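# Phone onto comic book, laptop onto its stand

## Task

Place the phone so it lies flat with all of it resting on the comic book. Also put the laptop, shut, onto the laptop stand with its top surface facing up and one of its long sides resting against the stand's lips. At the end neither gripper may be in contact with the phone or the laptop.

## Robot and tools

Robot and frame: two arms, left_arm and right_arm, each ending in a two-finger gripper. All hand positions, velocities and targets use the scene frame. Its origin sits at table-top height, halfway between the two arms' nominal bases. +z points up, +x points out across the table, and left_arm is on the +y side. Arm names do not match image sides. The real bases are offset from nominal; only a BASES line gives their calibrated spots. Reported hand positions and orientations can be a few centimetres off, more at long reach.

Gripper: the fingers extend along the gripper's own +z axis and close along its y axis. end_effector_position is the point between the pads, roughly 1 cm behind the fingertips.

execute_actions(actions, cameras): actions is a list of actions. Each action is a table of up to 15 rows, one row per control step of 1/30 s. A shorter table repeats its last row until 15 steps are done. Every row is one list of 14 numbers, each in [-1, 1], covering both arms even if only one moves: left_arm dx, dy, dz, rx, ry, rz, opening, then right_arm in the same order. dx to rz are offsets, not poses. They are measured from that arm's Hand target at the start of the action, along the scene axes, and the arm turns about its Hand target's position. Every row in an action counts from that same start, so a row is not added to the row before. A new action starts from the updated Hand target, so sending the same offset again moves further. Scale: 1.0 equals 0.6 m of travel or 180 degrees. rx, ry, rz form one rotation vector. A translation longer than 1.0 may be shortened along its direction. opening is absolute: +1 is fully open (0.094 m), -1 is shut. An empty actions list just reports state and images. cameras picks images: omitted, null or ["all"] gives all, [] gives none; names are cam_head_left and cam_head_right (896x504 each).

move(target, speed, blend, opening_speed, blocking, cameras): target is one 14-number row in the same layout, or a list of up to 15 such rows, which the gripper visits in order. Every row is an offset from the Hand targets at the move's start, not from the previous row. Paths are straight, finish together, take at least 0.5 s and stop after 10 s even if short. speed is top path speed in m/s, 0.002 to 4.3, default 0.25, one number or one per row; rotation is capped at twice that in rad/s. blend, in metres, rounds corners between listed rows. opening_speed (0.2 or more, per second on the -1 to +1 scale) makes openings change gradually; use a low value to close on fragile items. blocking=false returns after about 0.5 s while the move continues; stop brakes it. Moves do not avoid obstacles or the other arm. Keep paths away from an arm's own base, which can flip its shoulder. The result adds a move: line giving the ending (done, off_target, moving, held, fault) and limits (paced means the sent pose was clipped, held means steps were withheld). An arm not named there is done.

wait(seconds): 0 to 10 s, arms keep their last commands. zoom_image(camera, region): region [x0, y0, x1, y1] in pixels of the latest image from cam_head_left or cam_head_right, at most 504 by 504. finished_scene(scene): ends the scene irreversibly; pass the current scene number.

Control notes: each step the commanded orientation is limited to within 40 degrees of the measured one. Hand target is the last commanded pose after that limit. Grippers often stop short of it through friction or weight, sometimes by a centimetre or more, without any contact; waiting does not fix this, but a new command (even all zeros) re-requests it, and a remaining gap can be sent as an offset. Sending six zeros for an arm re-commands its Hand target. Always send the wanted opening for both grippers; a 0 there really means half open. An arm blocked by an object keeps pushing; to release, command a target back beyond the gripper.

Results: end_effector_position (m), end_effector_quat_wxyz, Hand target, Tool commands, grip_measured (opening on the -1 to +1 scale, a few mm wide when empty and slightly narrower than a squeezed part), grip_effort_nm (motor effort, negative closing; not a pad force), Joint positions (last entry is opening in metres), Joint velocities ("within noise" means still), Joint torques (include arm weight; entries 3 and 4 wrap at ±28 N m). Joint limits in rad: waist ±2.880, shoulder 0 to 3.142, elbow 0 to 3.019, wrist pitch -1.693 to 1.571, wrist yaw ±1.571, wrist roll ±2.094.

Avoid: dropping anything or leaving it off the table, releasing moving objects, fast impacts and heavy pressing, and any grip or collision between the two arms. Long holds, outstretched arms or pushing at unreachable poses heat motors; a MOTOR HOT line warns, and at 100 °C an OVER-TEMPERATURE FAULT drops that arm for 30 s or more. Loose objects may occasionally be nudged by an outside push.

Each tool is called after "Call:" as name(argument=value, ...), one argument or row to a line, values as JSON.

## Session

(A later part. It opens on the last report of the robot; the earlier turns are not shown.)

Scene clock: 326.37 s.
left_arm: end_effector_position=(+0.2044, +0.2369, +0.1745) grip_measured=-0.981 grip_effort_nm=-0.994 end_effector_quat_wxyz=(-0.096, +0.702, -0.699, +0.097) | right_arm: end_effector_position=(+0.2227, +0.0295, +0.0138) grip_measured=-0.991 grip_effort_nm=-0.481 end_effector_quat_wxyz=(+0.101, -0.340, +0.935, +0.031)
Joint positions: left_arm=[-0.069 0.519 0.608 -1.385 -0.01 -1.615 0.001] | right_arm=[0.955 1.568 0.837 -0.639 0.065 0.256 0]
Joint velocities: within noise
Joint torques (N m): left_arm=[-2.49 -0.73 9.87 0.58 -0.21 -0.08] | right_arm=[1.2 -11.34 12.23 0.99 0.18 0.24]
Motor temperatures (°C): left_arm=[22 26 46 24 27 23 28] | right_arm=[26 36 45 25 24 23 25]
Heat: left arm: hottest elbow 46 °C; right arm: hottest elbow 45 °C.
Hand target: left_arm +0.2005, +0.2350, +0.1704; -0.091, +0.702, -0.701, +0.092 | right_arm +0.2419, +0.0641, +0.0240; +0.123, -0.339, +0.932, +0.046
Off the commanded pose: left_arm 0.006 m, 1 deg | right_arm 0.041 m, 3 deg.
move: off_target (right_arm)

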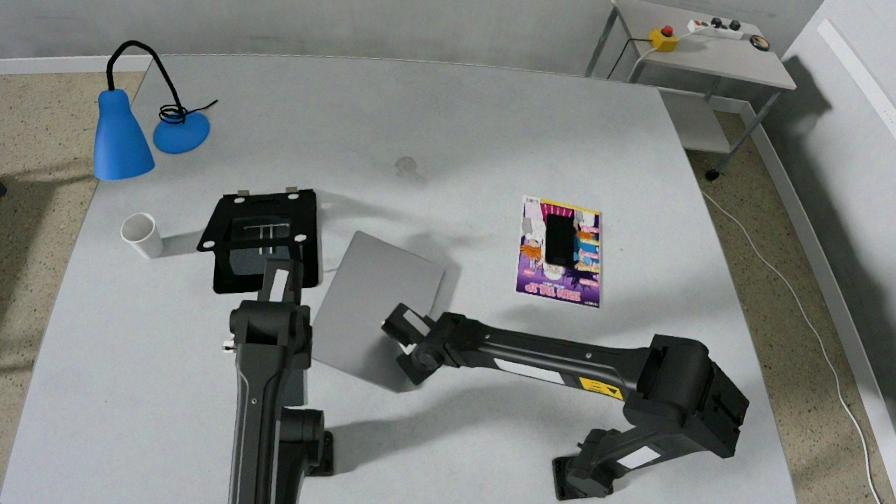

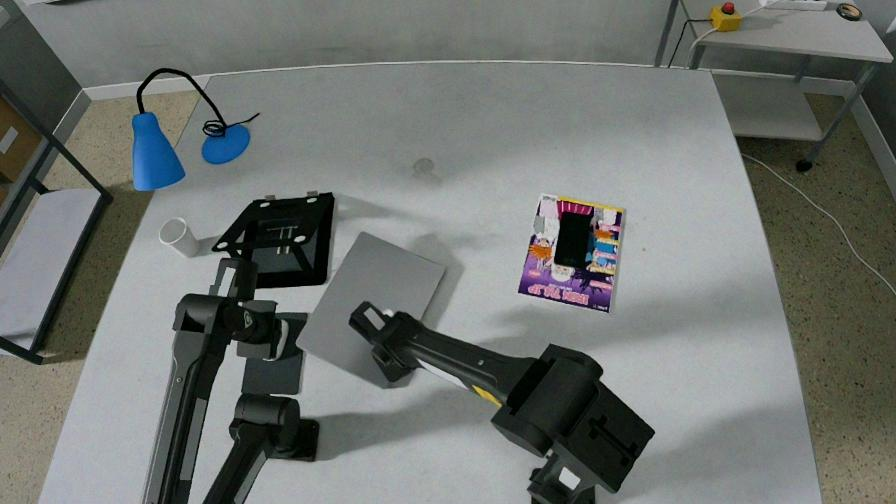

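Call:
move(
  target=[
    [0,-0.02,-0.18,0,0,0,-1,0,0,0,0,0,0,-1],
  ],
  speed=0.15,
)

Call:
zoom_image(
  camera="cam_head_right",
  region=[200, 220, 450, 420],
)

Scene clock: 333.10 s.
left_arm: end_effector_position=(+0.2007, +0.2251, +0.0672) grip_measured=-0.981 grip_effort_nm=-0.999 end_effector_quat_wxyz=(-0.093, +0.703, -0.699, +0.094) | right_arm: end_effector_position=(+0.2227, +0.0295, +0.0138) grip_measured=-0.991 grip_effort_nm=-0.486 end_effector_quat_wxyz=(+0.101, -0.340, +0.935, +0.031)
Joint positions: left_arm=[-0.164 0.546 0.333 -1.094 -0.035 -1.707 0.001] | right_arm=[0.955 1.568 0.837 -0.639 0.065 0.256 0]
Joint velocities: within noise
Joint torques (N m): left_arm=[-2.43 0.73 9.51 1.22 -0.18 -0.11] | right_arm=[1.2 -11.34 12.23 1.02 0.18 0.24]
Motor temperatures (°C): left_arm=[22 26 45 24 27 23 28] | right_arm=[26 36 45 25 24 23 25]
Heat: left arm: hottest elbow 45 °C; right arm: hottest elbow 45 °C.
Hand target: left_arm +0.2006, +0.2231, +0.0624; -0.091, +0.702, -0.701, +0.092 | right_arm +0.2419, +0.0641, +0.0240; +0.123, -0.339, +0.932, +0.046
Off the commanded pose: left_arm 0.005 m, 0 deg | right_arm 0.041 m, 3 deg.
move: off_target (right_arm)

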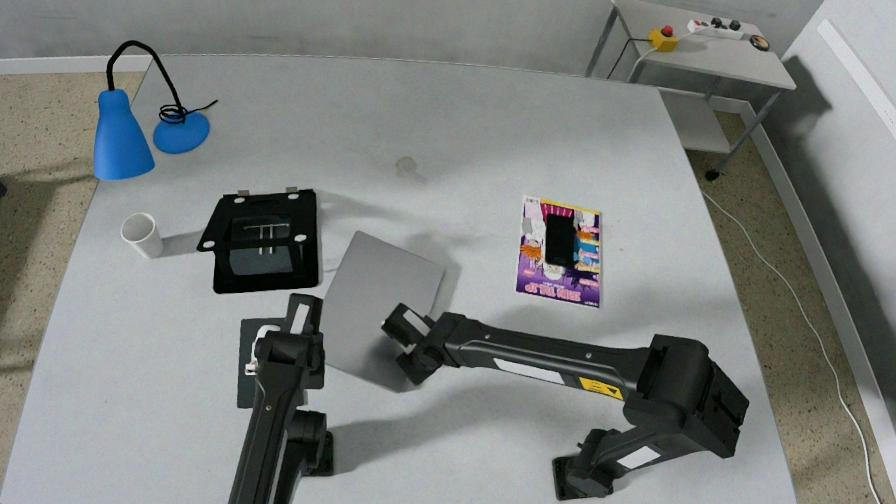

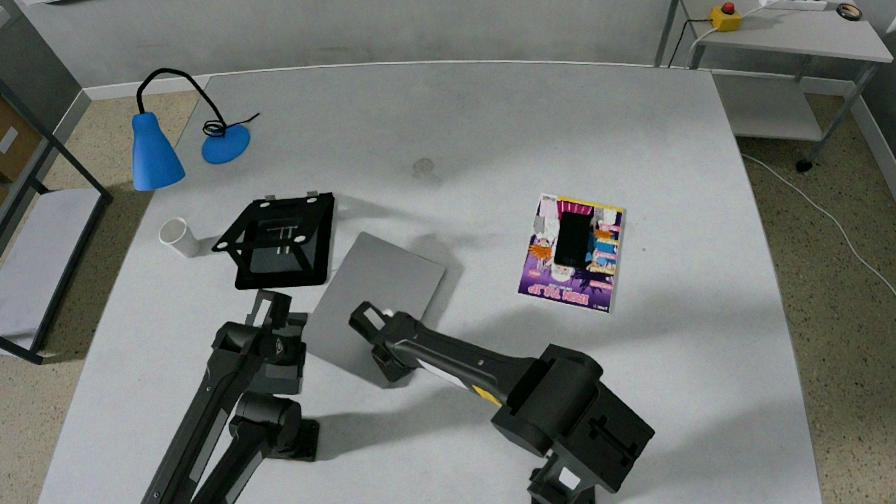

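Scaled by 2.016.

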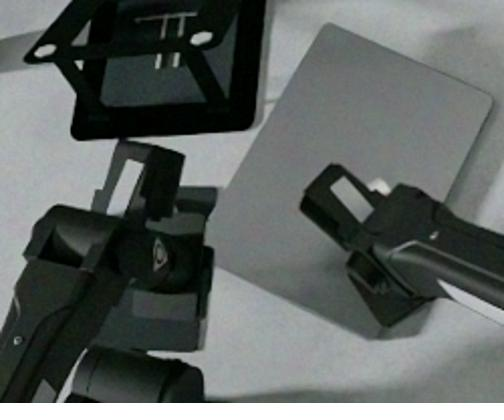

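Call:
move(
  target=[
    [0,0,-0.065,0,0,0,-1,0,0,0,0,0,0,-1],
    [0.15,-0.08,-0.065,0,0,0,-1,0,0,0,0,0,0,-1],
  ],
  speed=0.1,
)

Scene clock: 337.93 s.
left_arm: end_effector_position=(+0.2477, +0.1957, +0.0103) grip_measured=-0.981 grip_effort_nm=-0.984 end_effector_quat_wxyz=(-0.073, +0.707, -0.702, +0.046) | right_arm: end_effector_position=(+0.2277, +0.0347, +0.0150) grip_measured=-0.991 grip_effort_nm=-0.481 end_effector_quat_wxyz=(+0.105, -0.339, +0.935, +0.030)
Joint positions: left_arm=[-0.305 1.031 0.36 -0.748 -0.083 -1.849 0.001] | right_arm=[0.955 1.579 0.854 -0.639 0.072 0.257 0]
Joint velocities: within noise
Joint torques (N m): left_arm=[-3.6 -2.32 13.87 3.19 0.25 -0.11] | right_arm=[1.2 -12.4 11.18 1.05 -0.03 0.21]
Motor temperatures (°C): left_arm=[22 26 45 24 27 23 28] | right_arm=[26 36 46 25 24 23 25]
Heat: left arm: hottest elbow 45 °C; right arm: hottest elbow 46 °C.
Hand target: left_arm +0.2906, +0.1750, +0.0235; -0.091, +0.701, -0.701, +0.092 | right_arm +0.2420, +0.0642, +0.0241; +0.124, -0.339, +0.932, +0.046
Off the commanded pose: left_arm 0.049 m, 6 deg | right_arm 0.034 m, 3 deg.
move: off_target (left_arm, right_arm)

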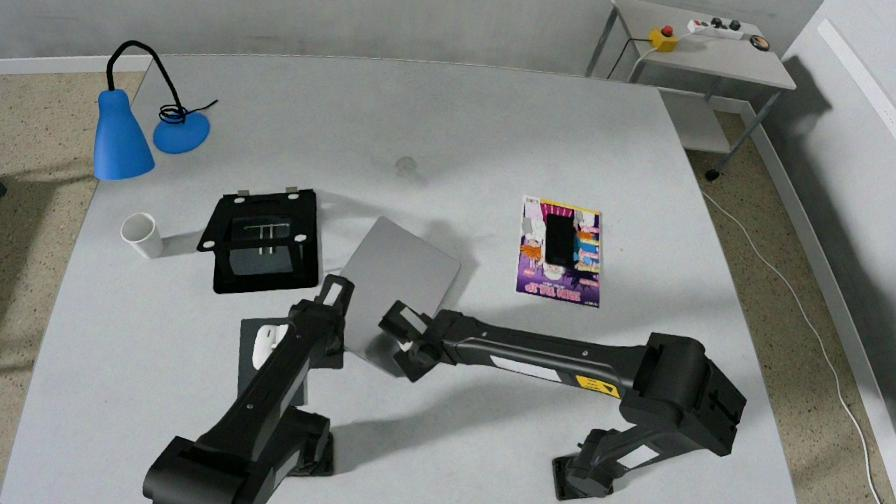

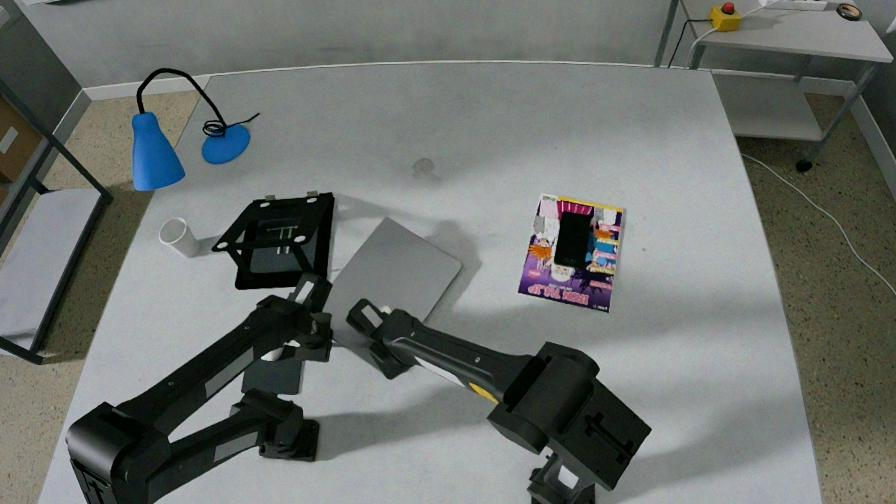

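Call:
move(
  target=[
    [0.06,-0.12,0.02,0,0,0,-1,0,0,0.01,0,0,0,-1],
  ],
  speed=0.1,
)

Scene clock: 341.47 s.
left_arm: end_effector_position=(+0.2509, +0.1808, +0.0104) grip_measured=-0.981 grip_effort_nm=-0.979 end_effector_quat_wxyz=(-0.075, +0.702, -0.708, +0.039) | right_arm: end_effector_position=(+0.2277, +0.0347, +0.0150) grip_measured=-0.991 grip_effort_nm=-0.481 end_effector_quat_wxyz=(+0.105, -0.339, +0.935, +0.030)
Joint positions: left_arm=[-0.377 1.07 0.383 -0.748 -0.101 -1.903 0.001] | right_arm=[0.955 1.579 0.854 -0.639 0.072 0.257 0]
Joint velocities: within noise
Joint torques (N m): left_arm=[-0.73 -6.24 7.84 0.46 -0.06 0.07] | right_arm=[0.38 -14.8 6.98 0.49 0.1 0.15]
Motor temperatures (°C): left_arm=[22 26 46 24 27 23 28] | right_arm=[26 36 46 25 24 23 25]
Heat: left arm: hottest elbow 46 °C; right arm: hottest elbow 46 °C.
Hand target: left_arm +0.2506, +0.1834, +0.0108; -0.075, +0.703, -0.706, +0.042 (not the last commanded pose) | right_arm +0.2277, +0.0347, +0.0150; +0.105, -0.339, +0.935, +0.030 (not the last commanded pose)
Off the commanded pose: left_arm 0.111 m, 6 deg | right_arm 0.036 m, 3 deg.
move: held (left_arm, right_arm; a check stopped the path); limits=held
pose unreachable (left arm): on one or more control steps of this call, first in action 0 (counted from 0), this arm could not follow its commanded pose, so it was not sent that pose on those steps. It may still have moved: this result reports where it is.
cause: moving toward the commanded pose would bring a part of the arm too close to another arm (this arm's wrist (the part past joint 4) and the right arm's wrist (the part past joint 4), along the way the arms are being sent, or toward where that arm still pushes).
pose unreachable (right arm): on one or more control steps of this call, first in action 0 (counted from 0), this arm could not follow its commanded pose, so it was not sent that pose on those steps. It may still have moved: this result reports where it is.
cause: moving toward the commanded pose would bring a part of the arm too close to another arm (this arm's wrist (the part past joint 4) and the left arm's wrist (the part past joint 5), along the way the arms are being sent, or toward where that arm still pushes).

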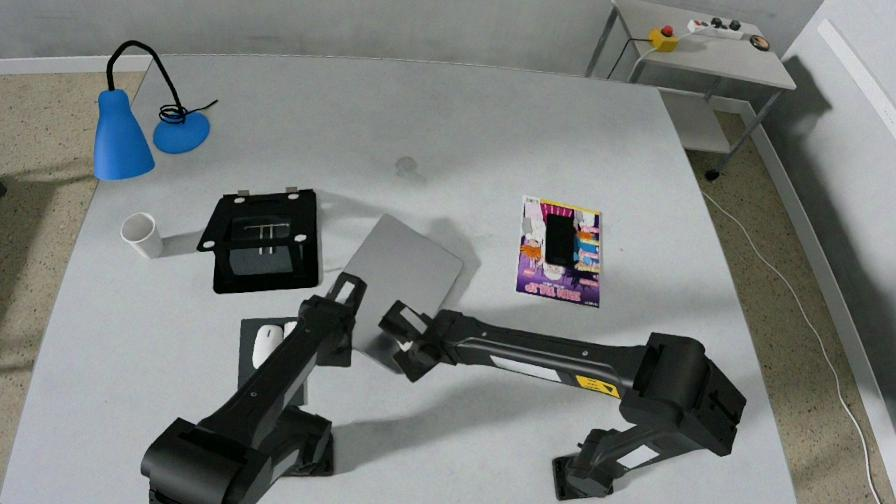

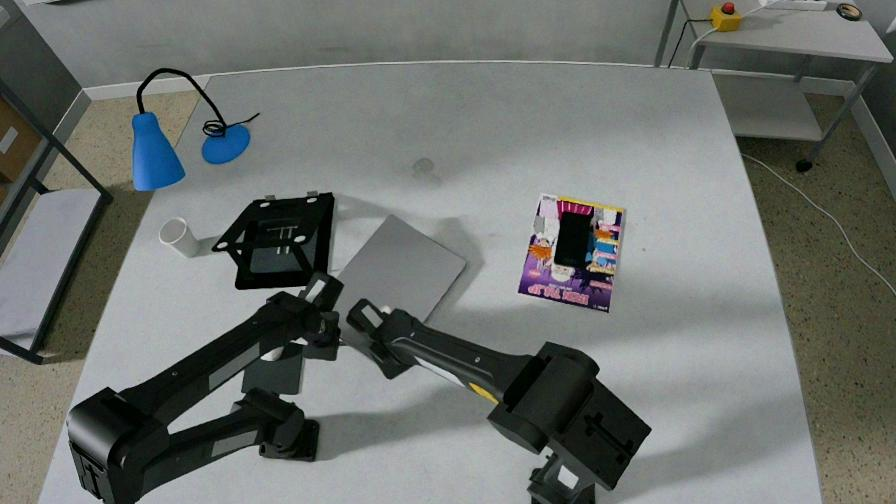

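Call:
move(
  target=[
    [0,0,0.0,0,0,0,-1,-0.07,-0.1,0.03,0,0,0,-1],
    [0.0,0,0.0,0,0,0,-1,-0.1,-0.4,0.2,0,0,0,-1],
  ],
  speed=0.25,
)

Call:
move(
  target=[
    [0.1,-0.16,0.02,0,0,0,-1,0,0,0,0,0,0,-1],
  ],
  speed=0.1,
)

Scene clock: 347.07 s.
left_arm: end_effector_position=(+0.2510, +0.1811, +0.0105) grip_measured=-0.981 grip_effort_nm=-0.984 end_effector_quat_wxyz=(-0.075, +0.702, -0.707, +0.040) | right_arm: end_effector_position=(+0.1660, -0.2033, +0.1295) grip_measured=-0.991 grip_effort_nm=-0.481 end_effector_quat_wxyz=(+0.101, -0.341, +0.934, +0.029)
Joint positions: left_arm=[-0.375 1.07 0.383 -0.748 -0.101 -1.903 0.001] | right_arm=[0.47 0.766 0.576 -1.173 -0.032 -0.22 0]
Joint velocities: within noise
Joint torques (N m): left_arm=[-0.85 -5.42 7.77 0.38 0 0.04] | right_arm=[-0.56 -3.72 9.68 0.17 -0.08 0.09]
Motor temperatures (°C): left_arm=[22 26 45 24 27 23 28] | right_arm=[26 36 46 25 24 23 25]
Heat: left arm: hottest elbow 45 °C; right arm: hottest elbow 46 °C.
Hand target: left_arm +0.2507, +0.1834, +0.0108; -0.075, +0.703, -0.706, +0.042 | right_arm +0.1677, -0.2053, +0.1350; +0.105, -0.338, +0.935, +0.030
Off the commanded pose: left_arm 0.002 m, 0 deg | right_arm 0.006 m, 1 deg.
move: done

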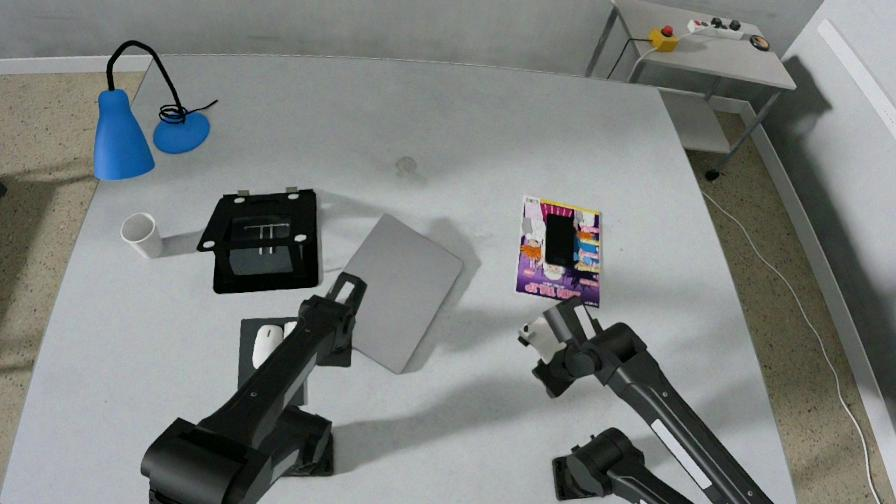

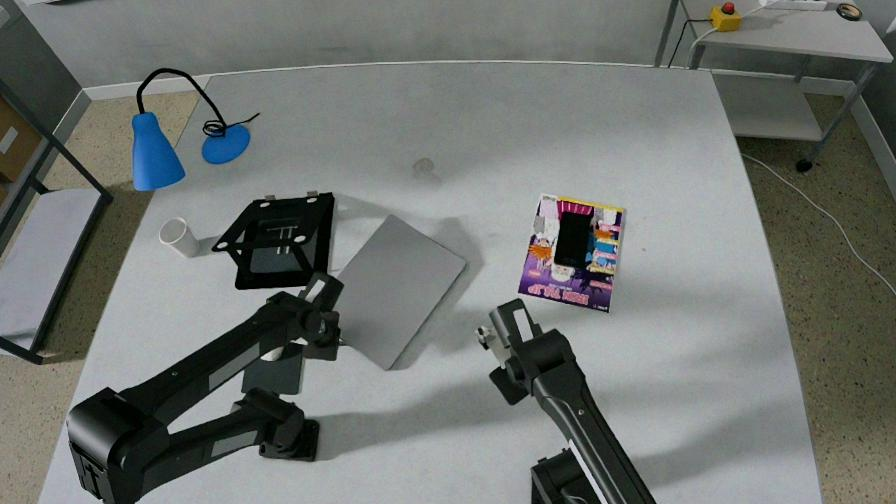

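Scene clock: 348.70 s.
left_arm: end_effector_position=(+0.2733, +0.1150, +0.0105) grip_measured=-0.981 grip_effort_nm=-0.979 end_effector_quat_wxyz=(-0.060, +0.693, -0.719, +0.003) | right_arm: end_effector_position=(+0.1660, -0.2033, +0.1295) grip_measured=-0.991 grip_effort_nm=-0.481 end_effector_quat_wxyz=(+0.101, -0.341, +0.934, +0.029)
Joint positions: left_arm=[-0.583 1.293 0.55 -0.792 -0.115 -2.087 0.001] | right_arm=[0.47 0.766 0.576 -1.173 -0.032 -0.221 0]
Joint velocities: within noise
Joint torques (N m): left_arm=[-2.55 -5.42 14.65 1.59 -0.09 -0.14] | right_arm=[-0.32 -3.84 9.68 0.17 -0.07 0.08]
Motor temperatures (°C): left_arm=[22 26 45 24 27 23 28] | right_arm=[26 36 46 25 24 23 25]
Heat: left arm: hottest elbow 45 °C; right arm: hottest elbow 46 °C.
Hand target: left_arm +0.3106, +0.0873, +0.0228; -0.075, +0.703, -0.706, +0.042 | right_arm +0.1677, -0.2053, +0.1350; +0.105, -0.338, +0.935, +0.030
Off the commanded pose: left_arm 0.048 m, 5 deg | right_arm 0.006 m, 1 deg.
joint sent to its limit (left arm) — joint 6 (wrist roll), lower limit. The joint targets are off in position, not in orientation.
move: off_target (left_arm)

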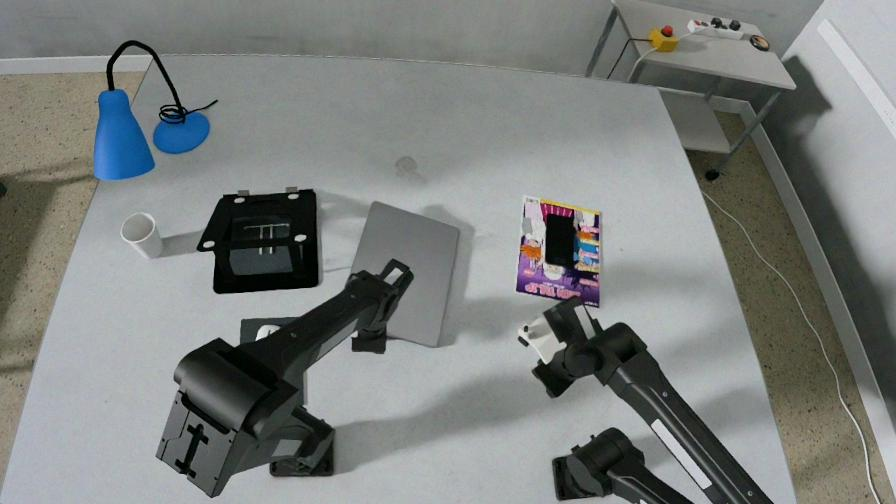

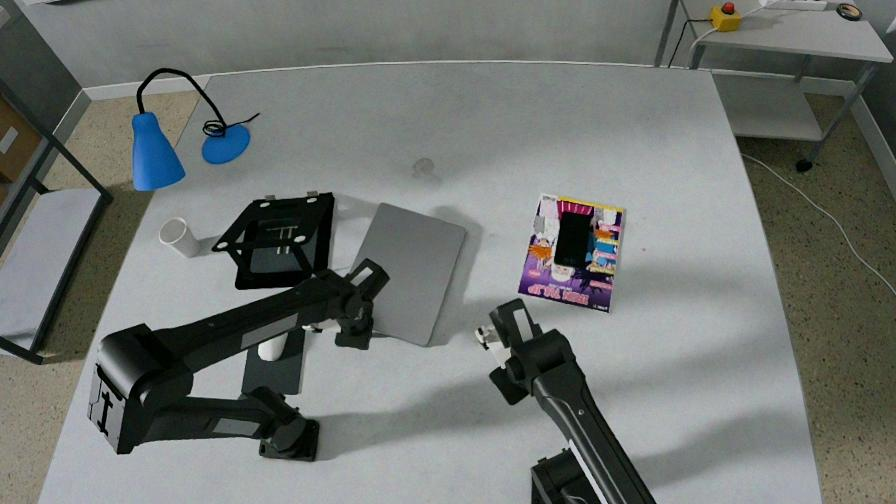

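Call:
move(
  target=[
    [-0.1,0.055,0.012,0,0,0,-1,0.3,0.175,0.11,0,0,0,-1],
    [-0.1,0.113,0.012,0,0,0,-1,0.73,0.225,0.11,0,0,0,-1],
  ],
  speed=0.3,
  blend=[0.05,0],
)

Call:
zoom_image(
  camera="cam_head_right",
  region=[300, 150, 550, 380],
)

Scene clock: 371.03 s.
left_arm: end_effector_position=(+0.2538, +0.1501, +0.0300) grip_measured=-0.981 grip_effort_nm=-0.984 end_effector_quat_wxyz=(-0.076, +0.702, -0.707, +0.044) | right_arm: end_effector_position=(+0.5888, -0.0714, +0.2000) grip_measured=-0.991 grip_effort_nm=-0.486 end_effector_quat_wxyz=(+0.100, -0.338, +0.935, +0.029)
Joint positions: left_arm=[-0.504 1.067 0.445 -0.819 -0.117 -2.031 0.001] | right_arm=[0.348 1.969 1.936 -1.337 -0.057 -0.335 0]
Joint velocities: within noise
Joint torques (N m): left_arm=[-0.79 -6.89 7.57 0.24 -0.02 0.11] | right_arm=[-0.15 -21.36 13.63 -0.05 -0.09 0.09]
Motor temperatures (°C): left_arm=[22 26 48 24 27 23 29] | right_arm=[26 36 48 25 24 23 25]
Heat: left arm: hottest elbow 48 °C; right arm: hottest elbow 48 °C.
Hand target: left_arm +0.2506, +0.1552, +0.0300; -0.075, +0.703, -0.706, +0.042 | right_arm +0.6057, -0.0703, +0.2007; +0.105, -0.338, +0.935, +0.030
Off the commanded pose: left_arm 0.006 m, 0 deg | right_arm 0.017 m, 1 deg.
move: off_target (right_arm)

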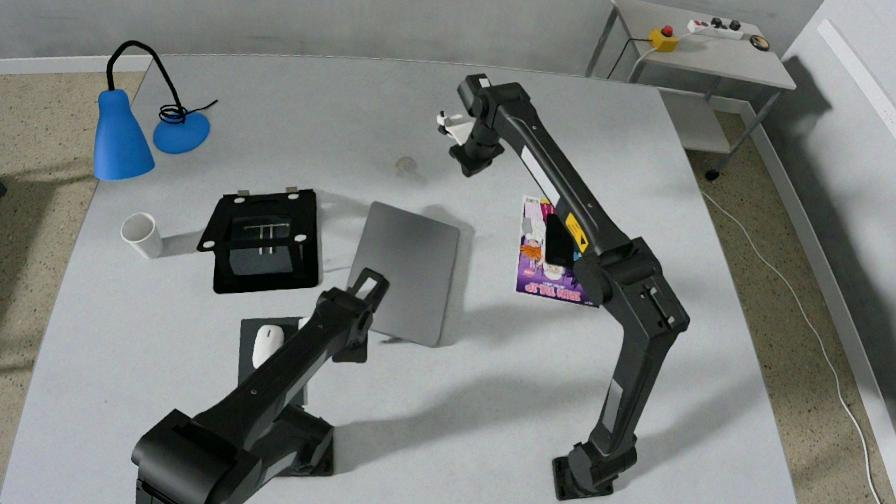

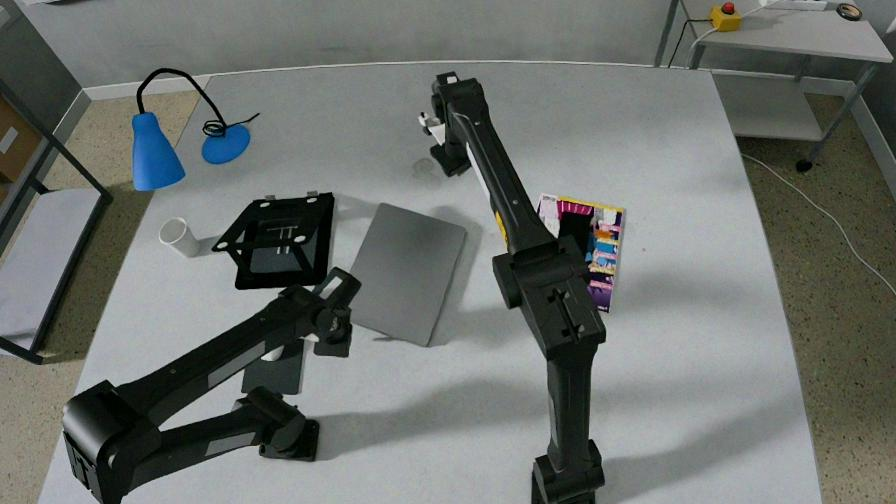

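Scaled by 2.016.

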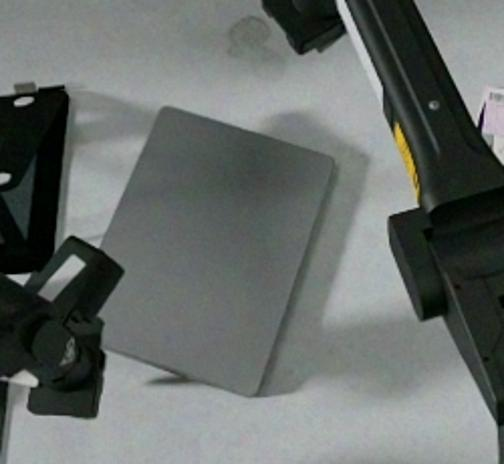

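Call:
move(
  target=[
    [0,0,0,0,0,0,-1,0.12,0.02,-0.1,0,0,0,-1],
  ],
  speed=0.2,
)

Call:
zoom_image(
  camera="cam_head_right",
  region=[350, 100, 600, 300],
)

Call:
zoom_image(
  camera="cam_head_left",
  region=[350, 100, 600, 300],
)

Scene clock: 376.30 s.
left_arm: end_effector_position=(+0.2537, +0.1501, +0.0300) grip_measured=-0.981 grip_effort_nm=-0.984 end_effector_quat_wxyz=(-0.076, +0.702, -0.707, +0.043) | right_arm: end_effector_position=(+0.6631, -0.0567, +0.1392) grip_measured=-0.991 grip_effort_nm=-0.486 end_effector_quat_wxyz=(+0.097, -0.339, +0.935, +0.029)
Joint positions: left_arm=[-0.504 1.067 0.445 -0.82 -0.117 -2.031 0.001] | right_arm=[0.331 2.229 2.207 -1.354 -0.061 -0.353 0]
Joint velocities: within noise
Joint torques (N m): left_arm=[-0.21 -6.77 7.73 0.06 -0.03 0.12] | right_arm=[-0.26 -26.11 13.34 0.13 -0.1 0.09]
Motor temperatures (°C): left_arm=[22 25 47 24 27 23 29] | right_arm=[26 36 49 25 24 23 25]
Heat: left arm: hottest elbow 47 °C; right arm: hottest elbow 49 °C.
Hand target: left_arm +0.2505, +0.1552, +0.0299; -0.075, +0.703, -0.706, +0.041 | right_arm +0.6777, -0.0584, +0.1409; +0.105, -0.338, +0.935, +0.030
Off the commanded pose: left_arm 0.006 m, 0 deg | right_arm 0.015 m, 1 deg.
move: off_target (right_arm)

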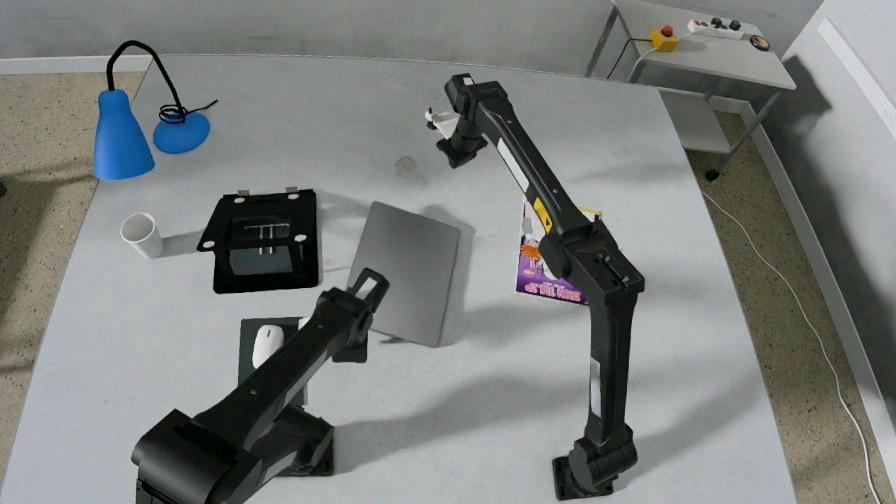

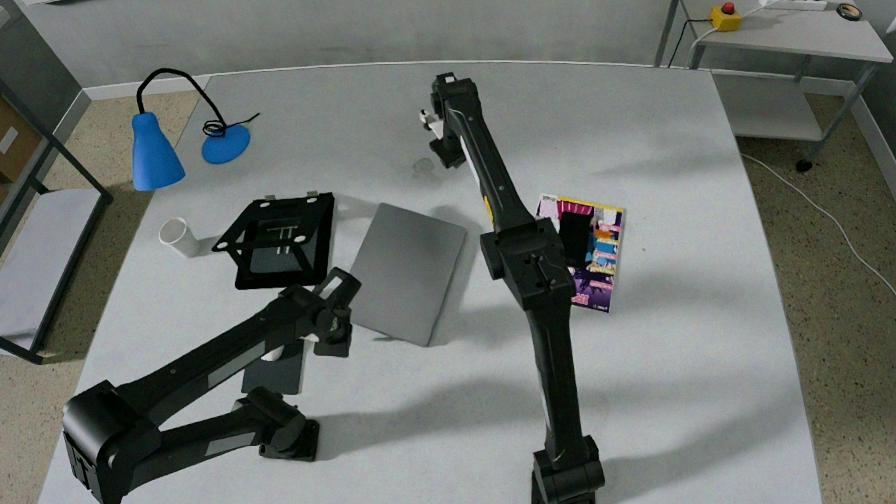

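Scaled by 2.016.

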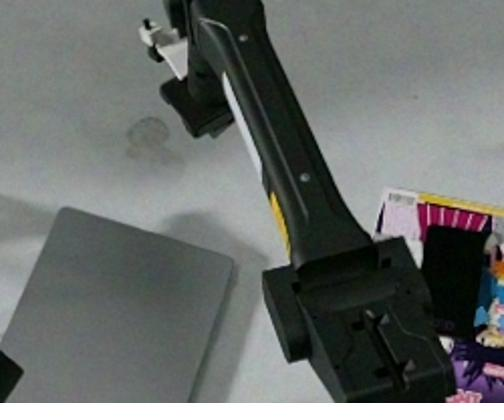

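Scaled by 2.016.

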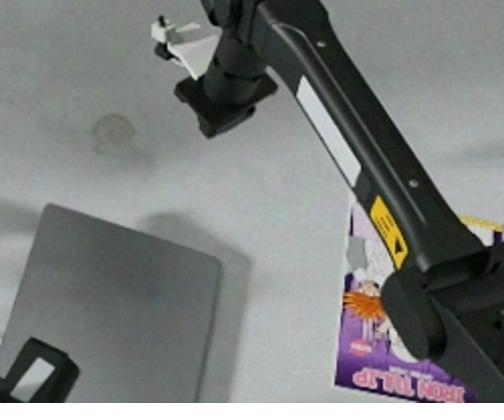

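Call:
move(
  target=[
    [0,0,0,0,0,0,-1,0,0.03,-0.17,0,0,0,-1],
  ],
  speed=0.15,
)

Call:
zoom_image(
  camera="cam_head_right",
  region=[350, 100, 600, 300],
)

Call:
zoom_image(
  camera="cam_head_left",
  region=[350, 100, 600, 300],
)

Scene clock: 383.13 s.
left_arm: end_effector_position=(+0.2537, +0.1500, +0.0300) grip_measured=-0.981 grip_effort_nm=-0.984 end_effector_quat_wxyz=(-0.076, +0.702, -0.707, +0.043) | right_arm: end_effector_position=(+0.6793, -0.0494, +0.0641) grip_measured=-0.991 grip_effort_nm=-0.481 end_effector_quat_wxyz=(+0.116, -0.336, +0.934, +0.029)
Joint positions: left_arm=[-0.504 1.067 0.445 -0.82 -0.117 -2.031 0.001] | right_arm=[0.334 2.288 2.109 -1.16 -0.06 -0.345 0]
Joint velocities: within noise
Joint torques (N m): left_arm=[0.21 -6.71 7.77 0.01 -0.08 0.1] | right_arm=[1.2 -26.93 9.02 0.96 0.04 0.23]
Motor temperatures (°C): left_arm=[22 25 45 24 27 23 29] | right_arm=[26 36 49 25 24 23 25]
Heat: left arm: hottest elbow 45 °C; right arm: hottest elbow 49 °C.
Hand target: left_arm +0.2505, +0.1551, +0.0299; -0.074, +0.703, -0.706, +0.042 | right_arm +0.6778, -0.0405, +0.0390; +0.105, -0.338, +0.935, +0.030
Off the commanded pose: left_arm 0.006 m, 0 deg | right_arm 0.027 m, 1 deg.
move: off_target (right_arm)

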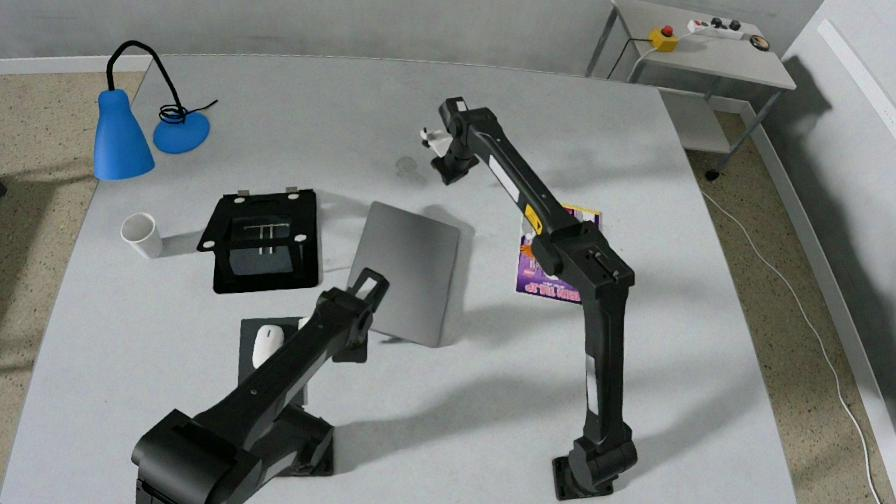

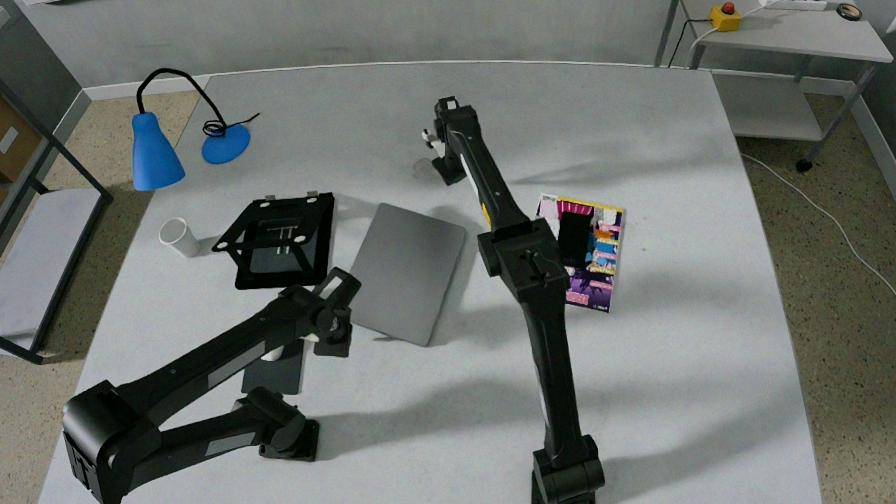

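Scaled by 2.016.

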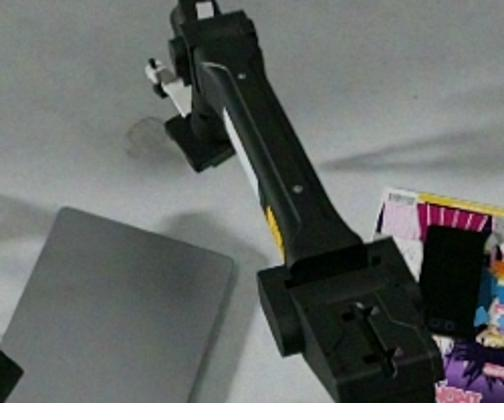

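Scaled by 2.016.

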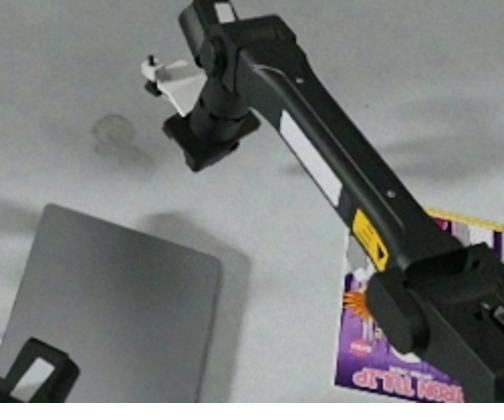

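Call:
move(
  target=[
    [0.09,0.0,-0.01,0,0,0,-1,0,0,-0.06,0,0,0,-1],
    [0.09,0.0,-0.01,0,0,0,-1,-0.2,0.05,-0.055,0,0,0,-1],
  ],
  speed=0.1,
)

Call:
zoom_image(
  camera="cam_head_left",
  region=[300, 150, 550, 380],
)

Scene clock: 388.10 s.
left_arm: end_effector_position=(+0.2768, +0.1625, +0.0107) grip_measured=-0.981 grip_effort_nm=-0.984 end_effector_quat_wxyz=(-0.065, +0.702, -0.709, +0.017) | right_arm: end_effector_position=(+0.5813, -0.0279, +0.0200) grip_measured=-0.991 grip_effort_nm=-0.471 end_effector_quat_wxyz=(+0.124, -0.327, +0.937, +0.022)
Joint positions: left_arm=[-0.412 1.213 0.484 -0.759 -0.106 -1.939 0.001] | right_arm=[0.422 2.087 1.632 -0.864 -0.022 -0.242 0]
Joint velocities: within noise
Joint torques (N m): left_arm=[-0.85 -5.71 12.88 0.96 -0.03 0.09] | right_arm=[2.84 -24.94 5.91 0.46 -0.41 0.23]
Motor temperatures (°C): left_arm=[22 25 45 24 27 23 29] | right_arm=[26 38 49 25 24 23 25]
Heat: left arm: hottest elbow 45 °C; right arm: hottest elbow 49 °C.
Hand target: left_arm +0.3047, +0.1551, +0.0241; -0.075, +0.703, -0.706, +0.042 | right_arm +0.5578, -0.0104, +0.0060; +0.105, -0.338, +0.935, +0.030
Off the commanded pose: left_arm 0.032 m, 3 deg | right_arm 0.032 m, 3 deg.
move: off_target (left_arm, right_arm)

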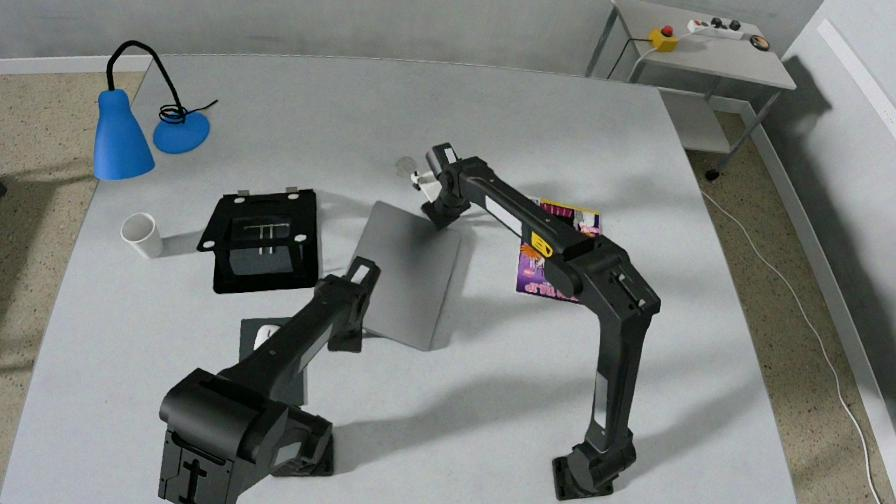

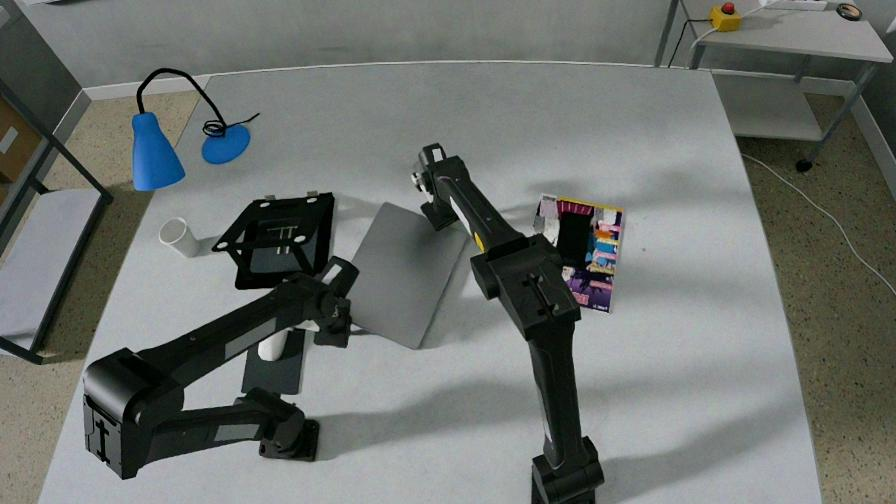

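Scaled by 2.016.

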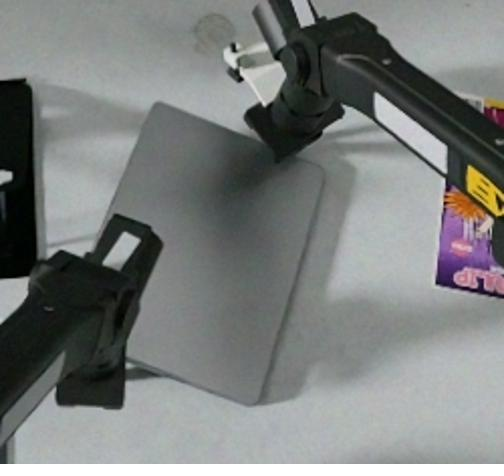

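Call:
move(
  target=[
    [0.0,0.0,0.01,0,0,0,-1,-0.1,-0.02,0.01,0,0,0,-1],
    [0.0,0.0,0.01,0,0,0,-1,-0.22,-0.08,0.01,0,0,0,-1],
  ],
  speed=0.1,
)

Call:
zoom_image(
  camera="cam_head_left",
  region=[300, 150, 550, 380],
)

Scene clock: 392.53 s.
left_arm: end_effector_position=(+0.2711, +0.1753, +0.0108) grip_measured=-0.981 grip_effort_nm=-0.984 end_effector_quat_wxyz=(-0.067, +0.710, -0.701, -0.005) | right_arm: end_effector_position=(+0.4600, -0.0851, +0.0237) grip_measured=-0.991 grip_effort_nm=-0.471 end_effector_quat_wxyz=(+0.129, -0.316, +0.940, +0.009)
Joint positions: left_arm=[-0.388 1.211 0.484 -0.798 -0.127 -1.938 0.001] | right_arm=[0.429 1.779 1.148 -0.681 0.011 -0.216 0]
Joint velocities: within noise
Joint torques (N m): left_arm=[-2.2 -7.18 13.31 1.22 0.75 0.12] | right_arm=[4.48 -19.84 4.86 -0.17 -1.26 0.33]
Motor temperatures (°C): left_arm=[22 25 45 24 27 23 29] | right_arm=[26 38 48 25 24 23 25]
Heat: left arm: hottest elbow 45 °C; right arm: hottest elbow 48 °C.
Hand target: left_arm +0.3047, +0.1552, +0.0301; -0.075, +0.704, -0.706, +0.042 | right_arm +0.4257, -0.0585, +0.0119; +0.105, -0.338, +0.935, +0.030
Off the commanded pose: left_arm 0.044 m, 6 deg | right_arm 0.045 m, 4 deg.
move: off_target (left_arm, right_arm)

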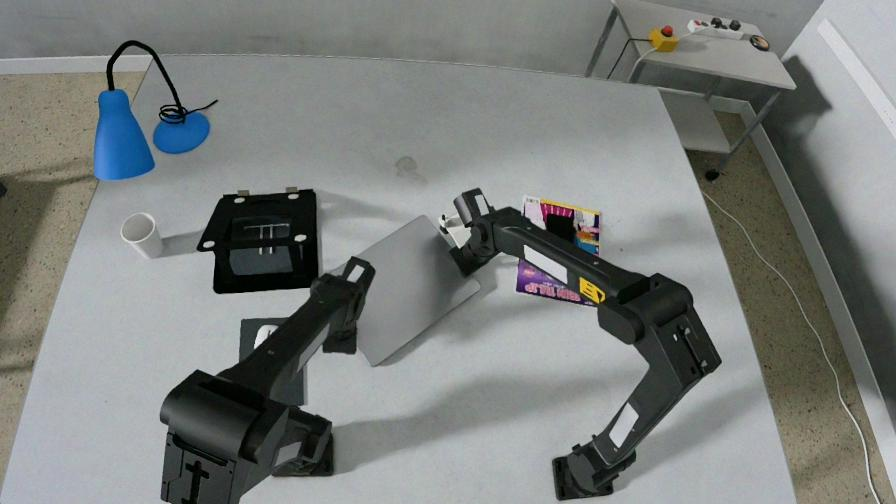

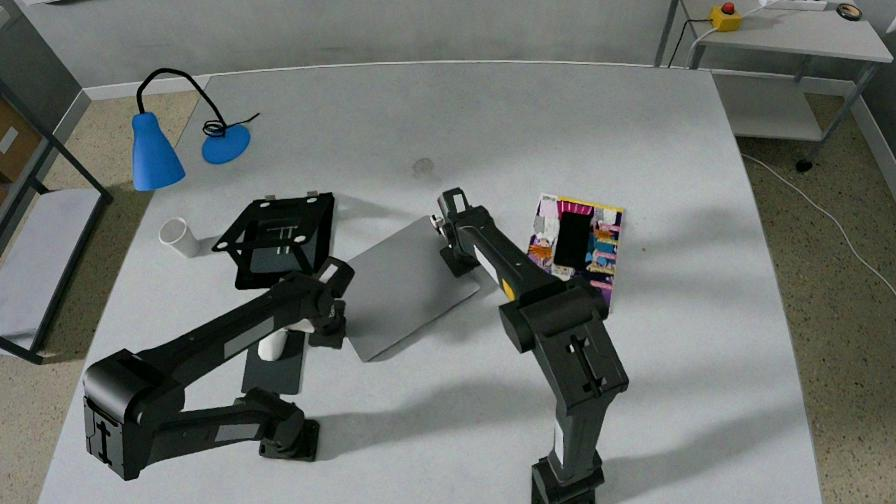

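Scaled by 2.016.

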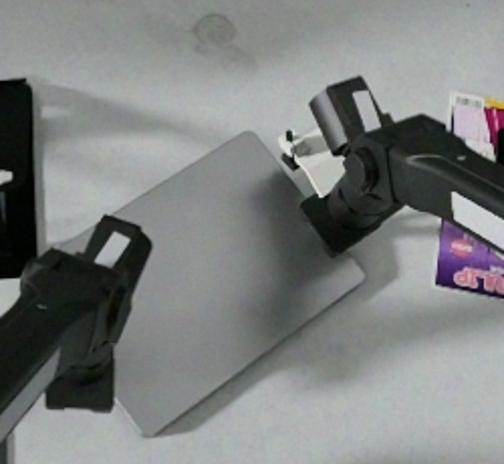

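Call:
move(
  target=[
    [0.0,0.0,0.0,0,0,0,-1,-0.11,0.08,0.01,0,0,0,-1],
  ],
  speed=0.1,
)

Call:
zoom_image(
  camera="cam_head_left",
  region=[300, 150, 550, 380],
)

Scene clock: 399.50 s.
left_arm: end_effector_position=(+0.2659, +0.1869, +0.0114) grip_measured=-0.981 grip_effort_nm=-0.984 end_effector_quat_wxyz=(-0.071, +0.715, -0.695, -0.026) | right_arm: end_effector_position=(+0.4137, -0.0922, +0.0227) grip_measured=-0.992 grip_effort_nm=-0.462 end_effector_quat_wxyz=(+0.121, -0.265, +0.956, -0.023)
Joint positions: left_arm=[-0.367 1.21 0.484 -0.833 -0.15 -1.937 0.001] | right_arm=[0.486 1.697 1.031 -0.676 0.097 -0.06 0]
Joint velocities: within noise
Joint torques (N m): left_arm=[-3.84 -8 13.22 2 1.7 0.19] | right_arm=[10.93 -18.2 5.65 0.38 -3.07 0.22]
Motor temperatures (°C): left_arm=[22 25 45 24 27 23 29] | right_arm=[26 38 47 25 26 23 25]
Heat: left arm: hottest elbow 45 °C; right arm: hottest elbow 47 °C.
Hand target: left_arm +0.3047, +0.1551, +0.0301; -0.075, +0.703, -0.706, +0.042 | right_arm +0.3598, -0.0104, +0.0179; +0.105, -0.338, +0.935, +0.030
Off the commanded pose: left_arm 0.053 m, 8 deg | right_arm 0.098 m, 11 deg.
move: off_target (left_arm, right_arm)

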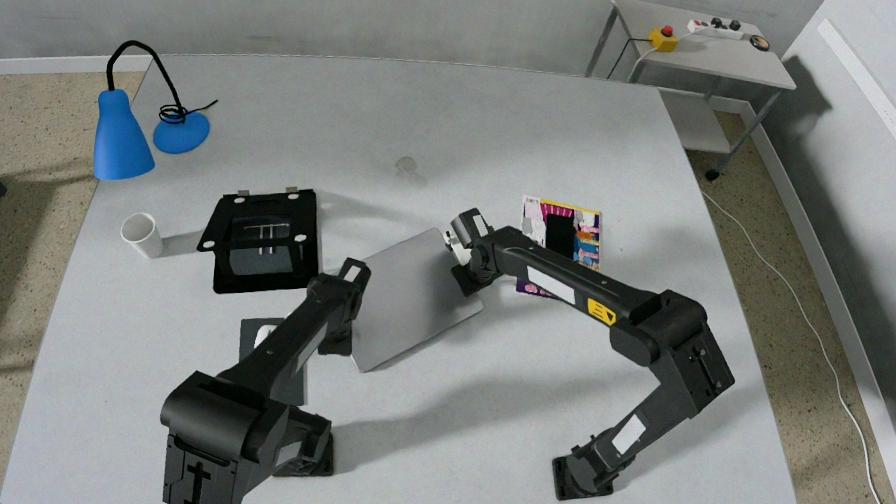

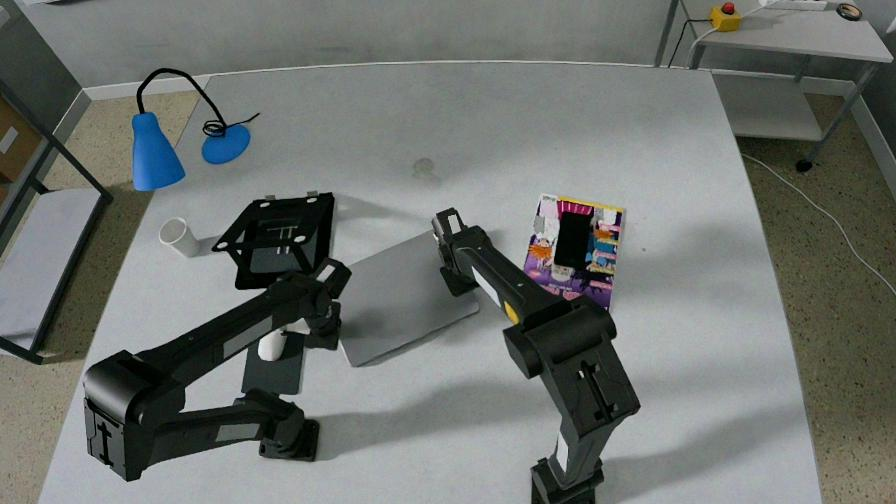

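Scaled by 2.016.

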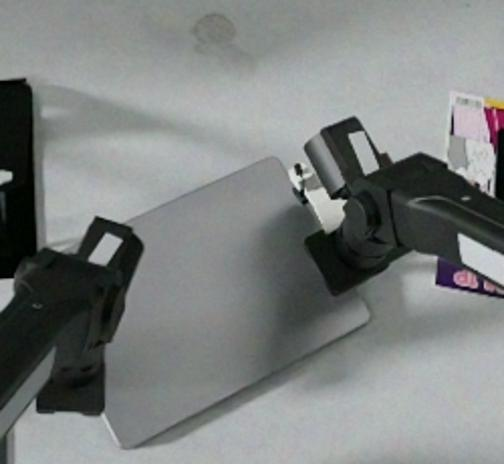

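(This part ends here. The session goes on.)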